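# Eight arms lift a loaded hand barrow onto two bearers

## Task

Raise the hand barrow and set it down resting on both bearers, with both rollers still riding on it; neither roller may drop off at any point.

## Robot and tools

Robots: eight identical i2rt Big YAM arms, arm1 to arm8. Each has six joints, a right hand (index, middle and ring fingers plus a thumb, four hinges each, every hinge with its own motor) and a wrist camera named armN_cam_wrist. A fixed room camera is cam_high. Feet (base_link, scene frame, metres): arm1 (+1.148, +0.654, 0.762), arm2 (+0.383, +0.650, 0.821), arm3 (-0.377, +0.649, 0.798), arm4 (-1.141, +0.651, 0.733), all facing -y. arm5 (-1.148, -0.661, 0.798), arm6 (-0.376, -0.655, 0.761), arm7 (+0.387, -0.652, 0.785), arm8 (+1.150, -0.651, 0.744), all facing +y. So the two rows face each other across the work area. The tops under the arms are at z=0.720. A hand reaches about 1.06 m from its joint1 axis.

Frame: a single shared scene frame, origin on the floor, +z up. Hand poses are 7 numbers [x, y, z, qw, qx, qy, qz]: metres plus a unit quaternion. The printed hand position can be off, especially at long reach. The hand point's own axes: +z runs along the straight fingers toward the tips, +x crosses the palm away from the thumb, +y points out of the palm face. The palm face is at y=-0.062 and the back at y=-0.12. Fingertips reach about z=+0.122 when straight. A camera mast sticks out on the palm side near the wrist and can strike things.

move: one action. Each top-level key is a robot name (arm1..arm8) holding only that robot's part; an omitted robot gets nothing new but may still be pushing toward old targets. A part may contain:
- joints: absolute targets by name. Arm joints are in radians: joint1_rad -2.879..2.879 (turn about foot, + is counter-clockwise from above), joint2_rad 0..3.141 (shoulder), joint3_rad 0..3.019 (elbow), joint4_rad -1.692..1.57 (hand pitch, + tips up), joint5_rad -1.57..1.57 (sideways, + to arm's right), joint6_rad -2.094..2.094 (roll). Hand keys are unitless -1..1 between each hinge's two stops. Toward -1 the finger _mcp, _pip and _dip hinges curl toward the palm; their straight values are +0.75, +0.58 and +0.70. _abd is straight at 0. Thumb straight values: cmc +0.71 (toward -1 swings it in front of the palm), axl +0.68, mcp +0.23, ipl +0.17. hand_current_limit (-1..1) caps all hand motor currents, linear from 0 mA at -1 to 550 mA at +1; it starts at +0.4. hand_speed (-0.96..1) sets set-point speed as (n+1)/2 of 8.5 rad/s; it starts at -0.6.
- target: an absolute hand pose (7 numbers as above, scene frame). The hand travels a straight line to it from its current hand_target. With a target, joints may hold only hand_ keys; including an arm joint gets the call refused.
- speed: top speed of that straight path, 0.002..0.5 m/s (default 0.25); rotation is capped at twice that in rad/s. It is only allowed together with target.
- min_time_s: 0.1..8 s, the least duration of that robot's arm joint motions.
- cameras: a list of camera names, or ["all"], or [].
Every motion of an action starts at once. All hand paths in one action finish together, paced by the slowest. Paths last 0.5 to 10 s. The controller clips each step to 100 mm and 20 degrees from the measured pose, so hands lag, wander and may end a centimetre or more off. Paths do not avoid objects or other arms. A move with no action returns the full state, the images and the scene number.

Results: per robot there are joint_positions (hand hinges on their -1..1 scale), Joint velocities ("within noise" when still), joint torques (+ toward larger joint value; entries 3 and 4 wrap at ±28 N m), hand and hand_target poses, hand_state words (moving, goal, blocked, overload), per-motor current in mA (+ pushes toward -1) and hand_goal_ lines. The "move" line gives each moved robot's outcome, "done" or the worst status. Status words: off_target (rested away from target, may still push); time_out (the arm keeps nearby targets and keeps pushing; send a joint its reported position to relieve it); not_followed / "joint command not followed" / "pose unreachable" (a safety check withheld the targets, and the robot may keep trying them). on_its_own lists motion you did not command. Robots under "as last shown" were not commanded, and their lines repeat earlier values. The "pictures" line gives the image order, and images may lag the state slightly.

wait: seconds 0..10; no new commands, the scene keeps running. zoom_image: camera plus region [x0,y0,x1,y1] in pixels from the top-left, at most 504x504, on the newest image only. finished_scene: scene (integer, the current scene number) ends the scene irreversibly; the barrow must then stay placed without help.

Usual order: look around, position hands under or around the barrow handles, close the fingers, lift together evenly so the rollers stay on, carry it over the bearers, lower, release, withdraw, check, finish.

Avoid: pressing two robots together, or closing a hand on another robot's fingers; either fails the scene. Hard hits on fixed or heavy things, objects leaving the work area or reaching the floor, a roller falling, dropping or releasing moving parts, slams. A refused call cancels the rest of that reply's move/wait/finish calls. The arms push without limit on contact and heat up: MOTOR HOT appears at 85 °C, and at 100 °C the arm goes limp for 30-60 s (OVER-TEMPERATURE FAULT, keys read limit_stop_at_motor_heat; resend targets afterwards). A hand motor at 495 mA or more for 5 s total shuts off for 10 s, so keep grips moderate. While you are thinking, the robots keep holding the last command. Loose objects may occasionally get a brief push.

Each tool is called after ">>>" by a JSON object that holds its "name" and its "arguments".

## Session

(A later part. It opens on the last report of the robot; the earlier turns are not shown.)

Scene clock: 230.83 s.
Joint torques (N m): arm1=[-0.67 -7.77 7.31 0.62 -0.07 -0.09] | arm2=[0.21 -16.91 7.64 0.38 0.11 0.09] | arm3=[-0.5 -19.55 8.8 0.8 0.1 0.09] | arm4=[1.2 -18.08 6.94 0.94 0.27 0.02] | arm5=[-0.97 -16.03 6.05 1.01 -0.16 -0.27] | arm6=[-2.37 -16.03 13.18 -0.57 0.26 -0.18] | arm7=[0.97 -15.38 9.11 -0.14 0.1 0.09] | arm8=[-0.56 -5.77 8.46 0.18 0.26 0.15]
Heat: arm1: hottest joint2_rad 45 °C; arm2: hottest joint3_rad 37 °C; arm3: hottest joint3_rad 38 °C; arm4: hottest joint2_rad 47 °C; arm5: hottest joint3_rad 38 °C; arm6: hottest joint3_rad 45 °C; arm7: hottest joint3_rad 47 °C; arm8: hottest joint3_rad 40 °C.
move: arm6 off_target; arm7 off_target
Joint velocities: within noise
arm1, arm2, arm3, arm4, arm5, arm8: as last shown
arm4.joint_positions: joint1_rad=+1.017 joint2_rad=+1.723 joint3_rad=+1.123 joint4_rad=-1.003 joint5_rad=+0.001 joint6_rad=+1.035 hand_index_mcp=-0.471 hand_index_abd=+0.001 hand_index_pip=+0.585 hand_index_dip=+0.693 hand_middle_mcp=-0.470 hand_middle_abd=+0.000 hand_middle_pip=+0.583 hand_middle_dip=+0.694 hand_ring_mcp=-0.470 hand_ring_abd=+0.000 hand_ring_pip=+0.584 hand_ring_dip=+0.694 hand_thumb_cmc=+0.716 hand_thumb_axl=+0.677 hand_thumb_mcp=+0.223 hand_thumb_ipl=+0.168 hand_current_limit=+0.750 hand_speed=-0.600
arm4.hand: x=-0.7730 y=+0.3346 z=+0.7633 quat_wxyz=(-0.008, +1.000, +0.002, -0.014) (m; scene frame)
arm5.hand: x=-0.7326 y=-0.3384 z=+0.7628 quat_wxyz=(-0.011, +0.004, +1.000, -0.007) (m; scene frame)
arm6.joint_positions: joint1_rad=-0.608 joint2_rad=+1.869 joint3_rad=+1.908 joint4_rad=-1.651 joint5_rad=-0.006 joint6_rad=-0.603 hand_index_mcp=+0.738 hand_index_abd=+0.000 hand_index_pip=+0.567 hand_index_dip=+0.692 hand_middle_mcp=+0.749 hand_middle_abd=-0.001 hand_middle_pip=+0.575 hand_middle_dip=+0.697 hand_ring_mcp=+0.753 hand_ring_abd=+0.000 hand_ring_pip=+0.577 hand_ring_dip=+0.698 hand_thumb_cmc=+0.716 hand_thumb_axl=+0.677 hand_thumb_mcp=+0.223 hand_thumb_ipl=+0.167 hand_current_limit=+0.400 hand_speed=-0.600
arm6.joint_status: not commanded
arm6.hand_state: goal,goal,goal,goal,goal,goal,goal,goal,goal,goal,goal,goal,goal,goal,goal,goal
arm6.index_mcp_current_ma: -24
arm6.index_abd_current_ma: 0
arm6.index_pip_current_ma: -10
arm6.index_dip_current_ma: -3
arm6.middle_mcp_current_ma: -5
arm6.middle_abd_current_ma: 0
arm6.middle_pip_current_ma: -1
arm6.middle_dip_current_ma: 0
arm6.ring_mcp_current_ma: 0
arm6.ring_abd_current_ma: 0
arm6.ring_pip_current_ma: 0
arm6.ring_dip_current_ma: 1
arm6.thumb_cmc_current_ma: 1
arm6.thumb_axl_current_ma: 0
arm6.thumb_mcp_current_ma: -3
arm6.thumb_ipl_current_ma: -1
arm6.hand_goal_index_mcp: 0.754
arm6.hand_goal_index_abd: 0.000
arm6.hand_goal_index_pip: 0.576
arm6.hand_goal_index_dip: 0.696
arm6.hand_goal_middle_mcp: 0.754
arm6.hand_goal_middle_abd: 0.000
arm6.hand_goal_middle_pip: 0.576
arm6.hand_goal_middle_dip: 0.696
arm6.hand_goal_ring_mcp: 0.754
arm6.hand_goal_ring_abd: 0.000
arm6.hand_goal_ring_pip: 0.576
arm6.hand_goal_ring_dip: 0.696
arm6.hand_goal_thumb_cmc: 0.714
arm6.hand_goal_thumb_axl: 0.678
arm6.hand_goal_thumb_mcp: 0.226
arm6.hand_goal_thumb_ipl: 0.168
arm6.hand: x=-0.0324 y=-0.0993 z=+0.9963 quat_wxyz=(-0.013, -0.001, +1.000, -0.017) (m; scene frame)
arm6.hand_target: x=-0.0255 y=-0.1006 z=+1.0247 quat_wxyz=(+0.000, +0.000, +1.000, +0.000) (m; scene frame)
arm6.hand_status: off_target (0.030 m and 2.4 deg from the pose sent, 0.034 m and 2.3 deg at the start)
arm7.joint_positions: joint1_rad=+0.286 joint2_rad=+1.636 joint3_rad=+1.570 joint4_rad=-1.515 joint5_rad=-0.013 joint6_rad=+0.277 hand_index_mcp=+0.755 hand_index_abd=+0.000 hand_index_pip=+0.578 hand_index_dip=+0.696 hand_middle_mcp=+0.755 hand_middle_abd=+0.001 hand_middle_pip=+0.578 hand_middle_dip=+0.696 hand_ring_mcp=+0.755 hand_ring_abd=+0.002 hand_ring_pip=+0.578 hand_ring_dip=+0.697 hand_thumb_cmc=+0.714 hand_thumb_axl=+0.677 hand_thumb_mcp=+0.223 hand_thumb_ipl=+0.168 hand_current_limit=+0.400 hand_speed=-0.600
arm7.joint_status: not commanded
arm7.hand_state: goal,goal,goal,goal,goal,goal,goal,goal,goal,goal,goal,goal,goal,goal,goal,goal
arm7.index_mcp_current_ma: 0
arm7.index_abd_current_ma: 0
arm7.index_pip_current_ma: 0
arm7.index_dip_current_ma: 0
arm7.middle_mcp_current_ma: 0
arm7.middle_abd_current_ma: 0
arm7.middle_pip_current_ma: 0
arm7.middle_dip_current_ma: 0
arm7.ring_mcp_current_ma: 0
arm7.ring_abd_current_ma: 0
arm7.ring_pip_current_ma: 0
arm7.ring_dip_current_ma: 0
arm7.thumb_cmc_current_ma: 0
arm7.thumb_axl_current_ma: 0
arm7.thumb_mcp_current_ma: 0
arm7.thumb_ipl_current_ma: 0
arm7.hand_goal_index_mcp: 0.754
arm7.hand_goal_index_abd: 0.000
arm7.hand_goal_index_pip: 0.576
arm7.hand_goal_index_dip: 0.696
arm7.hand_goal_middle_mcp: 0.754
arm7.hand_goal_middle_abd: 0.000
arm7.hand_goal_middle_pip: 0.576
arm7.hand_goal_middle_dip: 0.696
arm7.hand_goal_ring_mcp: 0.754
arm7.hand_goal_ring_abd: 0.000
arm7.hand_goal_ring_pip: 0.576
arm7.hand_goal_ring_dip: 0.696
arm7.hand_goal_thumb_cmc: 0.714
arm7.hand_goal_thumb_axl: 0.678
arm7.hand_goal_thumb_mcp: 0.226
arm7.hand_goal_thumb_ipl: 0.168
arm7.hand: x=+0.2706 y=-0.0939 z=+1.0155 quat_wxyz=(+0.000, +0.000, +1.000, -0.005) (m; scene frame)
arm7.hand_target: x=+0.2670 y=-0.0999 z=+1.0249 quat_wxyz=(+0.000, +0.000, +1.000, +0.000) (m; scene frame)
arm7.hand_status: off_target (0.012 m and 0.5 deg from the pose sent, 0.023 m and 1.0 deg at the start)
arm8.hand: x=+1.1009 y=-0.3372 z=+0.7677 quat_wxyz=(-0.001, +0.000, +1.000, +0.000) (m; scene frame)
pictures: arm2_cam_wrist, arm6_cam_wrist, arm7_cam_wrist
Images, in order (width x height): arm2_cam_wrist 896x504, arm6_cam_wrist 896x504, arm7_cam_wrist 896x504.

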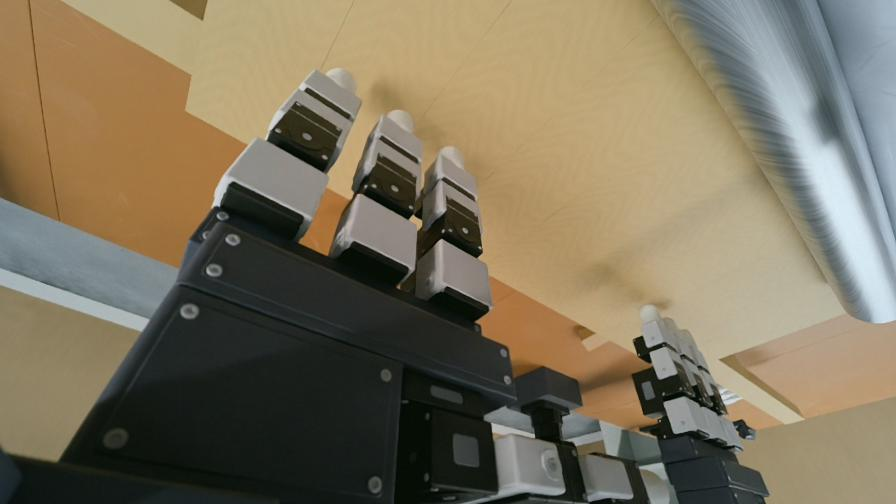

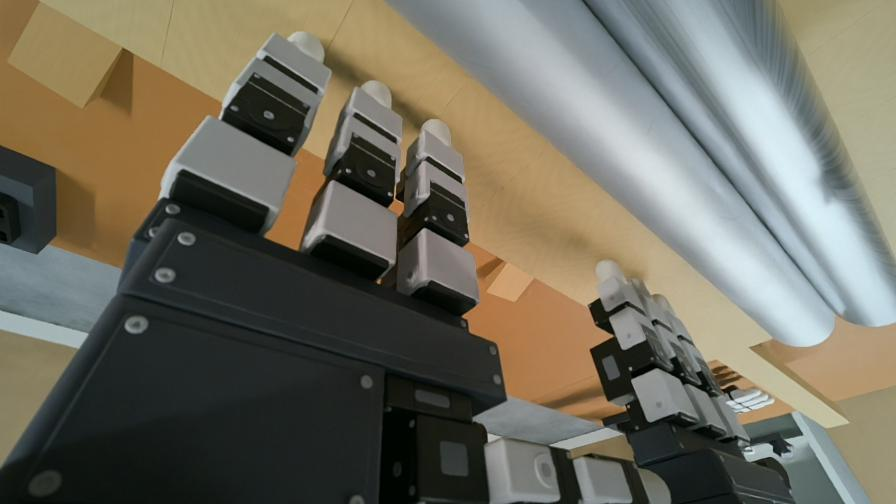

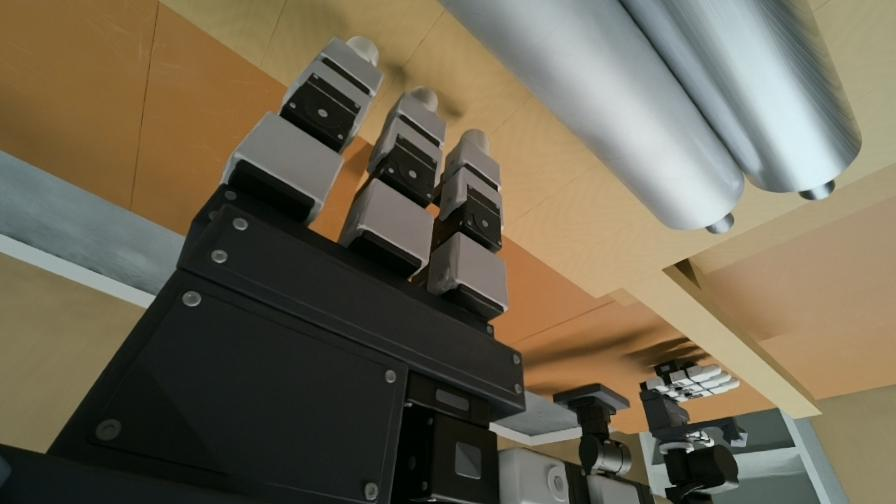

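>>> {"name": "move", "arguments": {"arm6": {"target": [-0.03, -0.110, 1.12, 0.0, 0, 1, 0.0], "speed": 0.1}, "arm7": {"target": [0.267, -0.105, 1.12, 0, 0, 1, 0], "speed": 0.1}, "arm2": {"target": [0.375, 0.055, 1.12, 0, 1, 0, 0], "speed": 0.1}, "arm3": {"target": [-0.022, 0.085, 1.12, 0, 1, 0, 0], "speed": 0.1}, "cameras": ["cam_high"]}}

>>> {"name": "zoom_image", "arguments": {"camera": "cam_high", "region": [220, 160, 620, 360]}}

Scene clock: 233.87 s.
Joint torques (N m): arm1=[-0.85 -7.47 7.35 0.72 -0.07 -0.09] | arm2=[0.15 -16.73 11.34 -0.34 0.11 0.09] | arm3=[-0.26 -20.25 12.36 0.23 0.25 0.03] | arm4=[0.97 -17.96 6.82 0.92 0.29 0.02] | arm5=[-1.03 -16.09 6.06 1.01 -0.17 -0.27] | arm6=[-2.14 -14.74 14.75 -0.12 0.02 -0.2] | arm7=[1.14 -14.1 13.59 -0.1 0.11 0.1] | arm8=[-0.62 -5.71 8.44 0.18 0.26 0.15]
Heat: arm1: hottest joint2_rad 45 °C; arm2: hottest joint3_rad 37 °C; arm3: hottest joint3_rad 38 °C; arm4: hottest joint2_rad 47 °C; arm5: hottest joint3_rad 38 °C; arm6: hottest joint3_rad 45 °C; arm7: hottest joint3_rad 48 °C; arm8: hottest joint3_rad 39 °C.
move: arm2 off_target; arm3 off_target; arm6 off_target; arm7 off_target
Joint velocities: within noise
arm1, arm4, arm5, arm8: as last shown
arm2.joint_positions: joint1_rad=-0.007 joint2_rad=+1.695 joint3_rad=+1.732 joint4_rad=-1.668 joint5_rad=+0.003 joint6_rad=+0.018 hand_index_mcp=+0.754 hand_index_abd=+0.000 hand_index_pip=+0.578 hand_index_dip=+0.697 hand_middle_mcp=+0.754 hand_middle_abd=-0.001 hand_middle_pip=+0.578 hand_middle_dip=+0.698 hand_ring_mcp=+0.754 hand_ring_abd=+0.001 hand_ring_pip=+0.578 hand_ring_dip=+0.699 hand_thumb_cmc=+0.715 hand_thumb_axl=+0.677 hand_thumb_mcp=+0.223 hand_thumb_ipl=+0.168 hand_current_limit=+0.400 hand_speed=-0.600
arm2.joint_status: not commanded
arm2.hand_state: goal,goal,goal,goal,goal,goal,goal,goal,goal,goal,goal,goal,goal,goal,goal,goal
arm2.index_mcp_current_ma: 0
arm2.index_abd_current_ma: 0
arm2.index_pip_current_ma: 0
arm2.index_dip_current_ma: 0
arm2.middle_mcp_current_ma: 0
arm2.middle_abd_current_ma: 0
arm2.middle_pip_current_ma: 0
arm2.middle_dip_current_ma: 0
arm2.ring_mcp_current_ma: 0
arm2.ring_abd_current_ma: 0
arm2.ring_pip_current_ma: 0
arm2.ring_dip_current_ma: 0
arm2.thumb_cmc_current_ma: 0
arm2.thumb_axl_current_ma: 0
arm2.thumb_mcp_current_ma: 0
arm2.thumb_ipl_current_ma: 0
arm2.hand_goal_index_mcp: 0.754
arm2.hand_goal_index_abd: 0.000
arm2.hand_goal_index_pip: 0.576
arm2.hand_goal_index_dip: 0.696
arm2.hand_goal_middle_mcp: 0.754
arm2.hand_goal_middle_abd: 0.000
arm2.hand_goal_middle_pip: 0.576
arm2.hand_goal_middle_dip: 0.696
arm2.hand_goal_ring_mcp: 0.754
arm2.hand_goal_ring_abd: 0.000
arm2.hand_goal_ring_pip: 0.576
arm2.hand_goal_ring_dip: 0.696
arm2.hand_goal_thumb_cmc: 0.714
arm2.hand_goal_thumb_axl: 0.678
arm2.hand_goal_thumb_mcp: 0.226
arm2.hand_goal_thumb_ipl: 0.168
arm2.hand: x=+0.3671 y=+0.0624 z=+1.0804 quat_wxyz=(-0.030, +1.000, -0.001, +0.000) (m; scene frame)
arm2.hand_target: x=+0.3749 y=+0.0569 z=+1.1193 quat_wxyz=(+0.005, +1.000, +0.000, +0.000) (m; scene frame)
arm2.hand_status: off_target (0.041 m and 3.5 deg from the pose sent, 0.104 m and 2.1 deg at the start; a joint's target at an end of its range on 22 of 57 steps)
arm3.joint_positions: joint1_rad=+0.671 joint2_rad=+1.912 joint3_rad=+2.102 joint4_rad=-1.691 joint5_rad=+0.013 joint6_rad=+0.658 hand_index_mcp=+0.755 hand_index_abd=+0.000 hand_index_pip=+0.576 hand_index_dip=+0.695 hand_middle_mcp=+0.755 hand_middle_abd=+0.003 hand_middle_pip=+0.578 hand_middle_dip=+0.698 hand_ring_mcp=+0.755 hand_ring_abd=+0.003 hand_ring_pip=+0.579 hand_ring_dip=+0.697 hand_thumb_cmc=+0.715 hand_thumb_axl=+0.677 hand_thumb_mcp=+0.223 hand_thumb_ipl=+0.168 hand_current_limit=+0.400 hand_speed=-0.600
arm3.joint_status: not commanded
arm3.hand_state: goal,goal,goal,goal,goal,goal,goal,goal,goal,goal,goal,goal,goal,goal,goal,goal
arm3.index_mcp_current_ma: 0
arm3.index_abd_current_ma: 0
arm3.index_pip_current_ma: 0
arm3.index_dip_current_ma: 0
arm3.middle_mcp_current_ma: 0
arm3.middle_abd_current_ma: 1
arm3.middle_pip_current_ma: 1
arm3.middle_dip_current_ma: 1
arm3.ring_mcp_current_ma: 0
arm3.ring_abd_current_ma: 1
arm3.ring_pip_current_ma: 1
arm3.ring_dip_current_ma: 0
arm3.thumb_cmc_current_ma: 0
arm3.thumb_axl_current_ma: 0
arm3.thumb_mcp_current_ma: -2
arm3.thumb_ipl_current_ma: 0
arm3.hand_goal_index_mcp: 0.754
arm3.hand_goal_index_abd: 0.000
arm3.hand_goal_index_pip: 0.576
arm3.hand_goal_index_dip: 0.696
arm3.hand_goal_middle_mcp: 0.754
arm3.hand_goal_middle_abd: 0.000
arm3.hand_goal_middle_pip: 0.576
arm3.hand_goal_middle_dip: 0.696
arm3.hand_goal_ring_mcp: 0.754
arm3.hand_goal_ring_abd: 0.000
arm3.hand_goal_ring_pip: 0.576
arm3.hand_goal_ring_dip: 0.696
arm3.hand_goal_thumb_cmc: 0.714
arm3.hand_goal_thumb_axl: 0.678
arm3.hand_goal_thumb_mcp: 0.226
arm3.hand_goal_thumb_ipl: 0.168
arm3.hand: x=-0.0288 y=+0.0863 z=+1.0928 quat_wxyz=(+0.032, +0.999, +0.002, +0.016) (m; scene frame)
arm3.hand_target: x=-0.0229 y=+0.0860 z=+1.1193 quat_wxyz=(+0.051, +0.998, +0.005, +0.030) (m; scene frame)
arm3.hand_status: off_target (0.028 m and 4.1 deg from the pose sent, 0.112 m and 0.3 deg at the start; a joint's target at an end of its range on 41 of 57 steps)
arm6.joint_positions: joint1_rad=-0.615 joint2_rad=+1.766 joint3_rad=+1.960 joint4_rad=-1.679 joint5_rad=-0.008 joint6_rad=-0.603 hand_index_mcp=+0.750 hand_index_abd=+0.000 hand_index_pip=+0.573 hand_index_dip=+0.693 hand_middle_mcp=+0.749 hand_middle_abd=-0.001 hand_middle_pip=+0.575 hand_middle_dip=+0.697 hand_ring_mcp=+0.753 hand_ring_abd=+0.000 hand_ring_pip=+0.577 hand_ring_dip=+0.698 hand_thumb_cmc=+0.716 hand_thumb_axl=+0.677 hand_thumb_mcp=+0.223 hand_thumb_ipl=+0.167 hand_current_limit=+0.400 hand_speed=-0.600
arm6.joint_status: not commanded
arm6.hand_state: goal,goal,goal,goal,goal,goal,goal,goal,goal,goal,goal,goal,goal,goal,goal,goal
arm6.index_mcp_current_ma: -3
arm6.index_abd_current_ma: 0
arm6.index_pip_current_ma: -2
arm6.index_dip_current_ma: -2
arm6.middle_mcp_current_ma: -4
arm6.middle_abd_current_ma: 0
arm6.middle_pip_current_ma: -1
arm6.middle_dip_current_ma: 0
arm6.ring_mcp_current_ma: 0
arm6.ring_abd_current_ma: 0
arm6.ring_pip_current_ma: 0
arm6.ring_dip_current_ma: 1
arm6.thumb_cmc_current_ma: 1
arm6.thumb_axl_current_ma: 0
arm6.thumb_mcp_current_ma: -3
arm6.thumb_ipl_current_ma: -1
arm6.hand_goal_index_mcp: 0.754
arm6.hand_goal_index_abd: 0.000
arm6.hand_goal_index_pip: 0.576
arm6.hand_goal_index_dip: 0.696
arm6.hand_goal_middle_mcp: 0.754
arm6.hand_goal_middle_abd: 0.000
arm6.hand_goal_middle_pip: 0.576
arm6.hand_goal_middle_dip: 0.696
arm6.hand_goal_ring_mcp: 0.754
arm6.hand_goal_ring_abd: 0.000
arm6.hand_goal_ring_pip: 0.576
arm6.hand_goal_ring_dip: 0.696
arm6.hand_goal_thumb_cmc: 0.714
arm6.hand_goal_thumb_axl: 0.678
arm6.hand_goal_thumb_mcp: 0.226
arm6.hand_goal_thumb_ipl: 0.168
arm6.hand: x=-0.0359 y=-0.1110 z=+1.0831 quat_wxyz=(+0.022, +0.002, +0.999, +0.037) (m; scene frame)
arm6.hand_target: x=-0.0310 y=-0.1115 z=+1.1192 quat_wxyz=(+0.039, +0.002, +0.997, +0.063) (m; scene frame)
arm6.hand_status: off_target (0.037 m and 4.9 deg from the pose sent, 0.124 m and 2.4 deg at the start; a joint's target at an end of its range on 53 of 57 steps)
arm7.joint_positions: joint1_rad=+0.286 joint2_rad=+1.583 joint3_rad=+1.695 joint4_rad=-1.672 joint5_rad=-0.007 joint6_rad=+0.278 hand_index_mcp=+0.754 hand_index_abd=+0.000 hand_index_pip=+0.578 hand_index_dip=+0.696 hand_middle_mcp=+0.754 hand_middle_abd=+0.001 hand_middle_pip=+0.578 hand_middle_dip=+0.696 hand_ring_mcp=+0.754 hand_ring_abd=+0.002 hand_ring_pip=+0.578 hand_ring_dip=+0.697 hand_thumb_cmc=+0.714 hand_thumb_axl=+0.677 hand_thumb_mcp=+0.223 hand_thumb_ipl=+0.168 hand_current_limit=+0.400 hand_speed=-0.600
arm7.joint_status: not commanded
arm7.hand_state: goal,goal,goal,goal,goal,goal,goal,goal,goal,goal,goal,goal,goal,goal,goal,goal
arm7.index_mcp_current_ma: 0
arm7.index_abd_current_ma: 0
arm7.index_pip_current_ma: 0
arm7.index_dip_current_ma: 0
arm7.middle_mcp_current_ma: 0
arm7.middle_abd_current_ma: 0
arm7.middle_pip_current_ma: 0
arm7.middle_dip_current_ma: 0
arm7.ring_mcp_current_ma: 0
arm7.ring_abd_current_ma: 0
arm7.ring_pip_current_ma: 0
arm7.ring_dip_current_ma: 0
arm7.thumb_cmc_current_ma: 0
arm7.thumb_axl_current_ma: 0
arm7.thumb_mcp_current_ma: 0
arm7.thumb_ipl_current_ma: 0
arm7.hand_goal_index_mcp: 0.754
arm7.hand_goal_index_abd: 0.000
arm7.hand_goal_index_pip: 0.576
arm7.hand_goal_index_dip: 0.696
arm7.hand_goal_middle_mcp: 0.754
arm7.hand_goal_middle_abd: 0.000
arm7.hand_goal_middle_pip: 0.576
arm7.hand_goal_middle_dip: 0.696
arm7.hand_goal_ring_mcp: 0.754
arm7.hand_goal_ring_abd: 0.000
arm7.hand_goal_ring_pip: 0.576
arm7.hand_goal_ring_dip: 0.696
arm7.hand_goal_thumb_cmc: 0.714
arm7.hand_goal_thumb_axl: 0.678
arm7.hand_goal_thumb_mcp: 0.226
arm7.hand_goal_thumb_ipl: 0.168
arm7.hand: x=+0.2752 y=-0.1098 z=+1.0891 quat_wxyz=(+0.000, +0.000, +1.000, +0.005) (m; scene frame)
arm7.hand_target: x=+0.2674 y=-0.1064 z=+1.1191 quat_wxyz=(-0.007, -0.001, +0.999, +0.033) (m; scene frame)
arm7.hand_status: off_target (0.032 m and 0.6 deg from the pose sent, 0.105 m and 0.5 deg at the start; a joint's target at an end of its range on 33 of 57 steps)
pictures: cam_high
Images, in order (width x height): cam_high 896x504.

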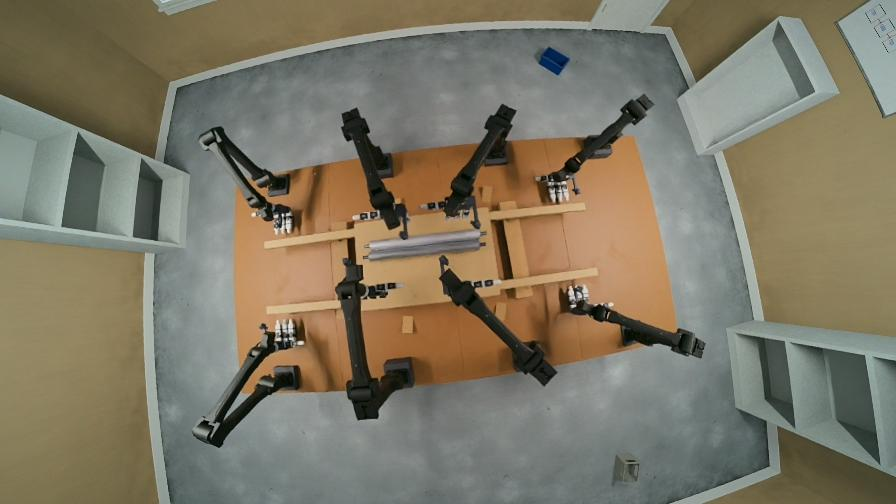

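Scaled by 1.260.

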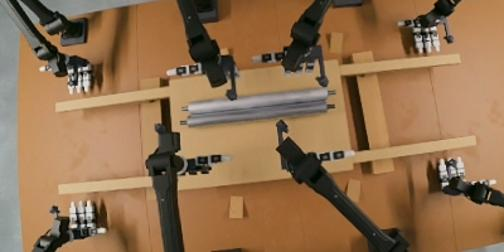

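>>> {"name": "finished_scene", "arguments": {"scene": 1}}

The scene is finished: the task was done.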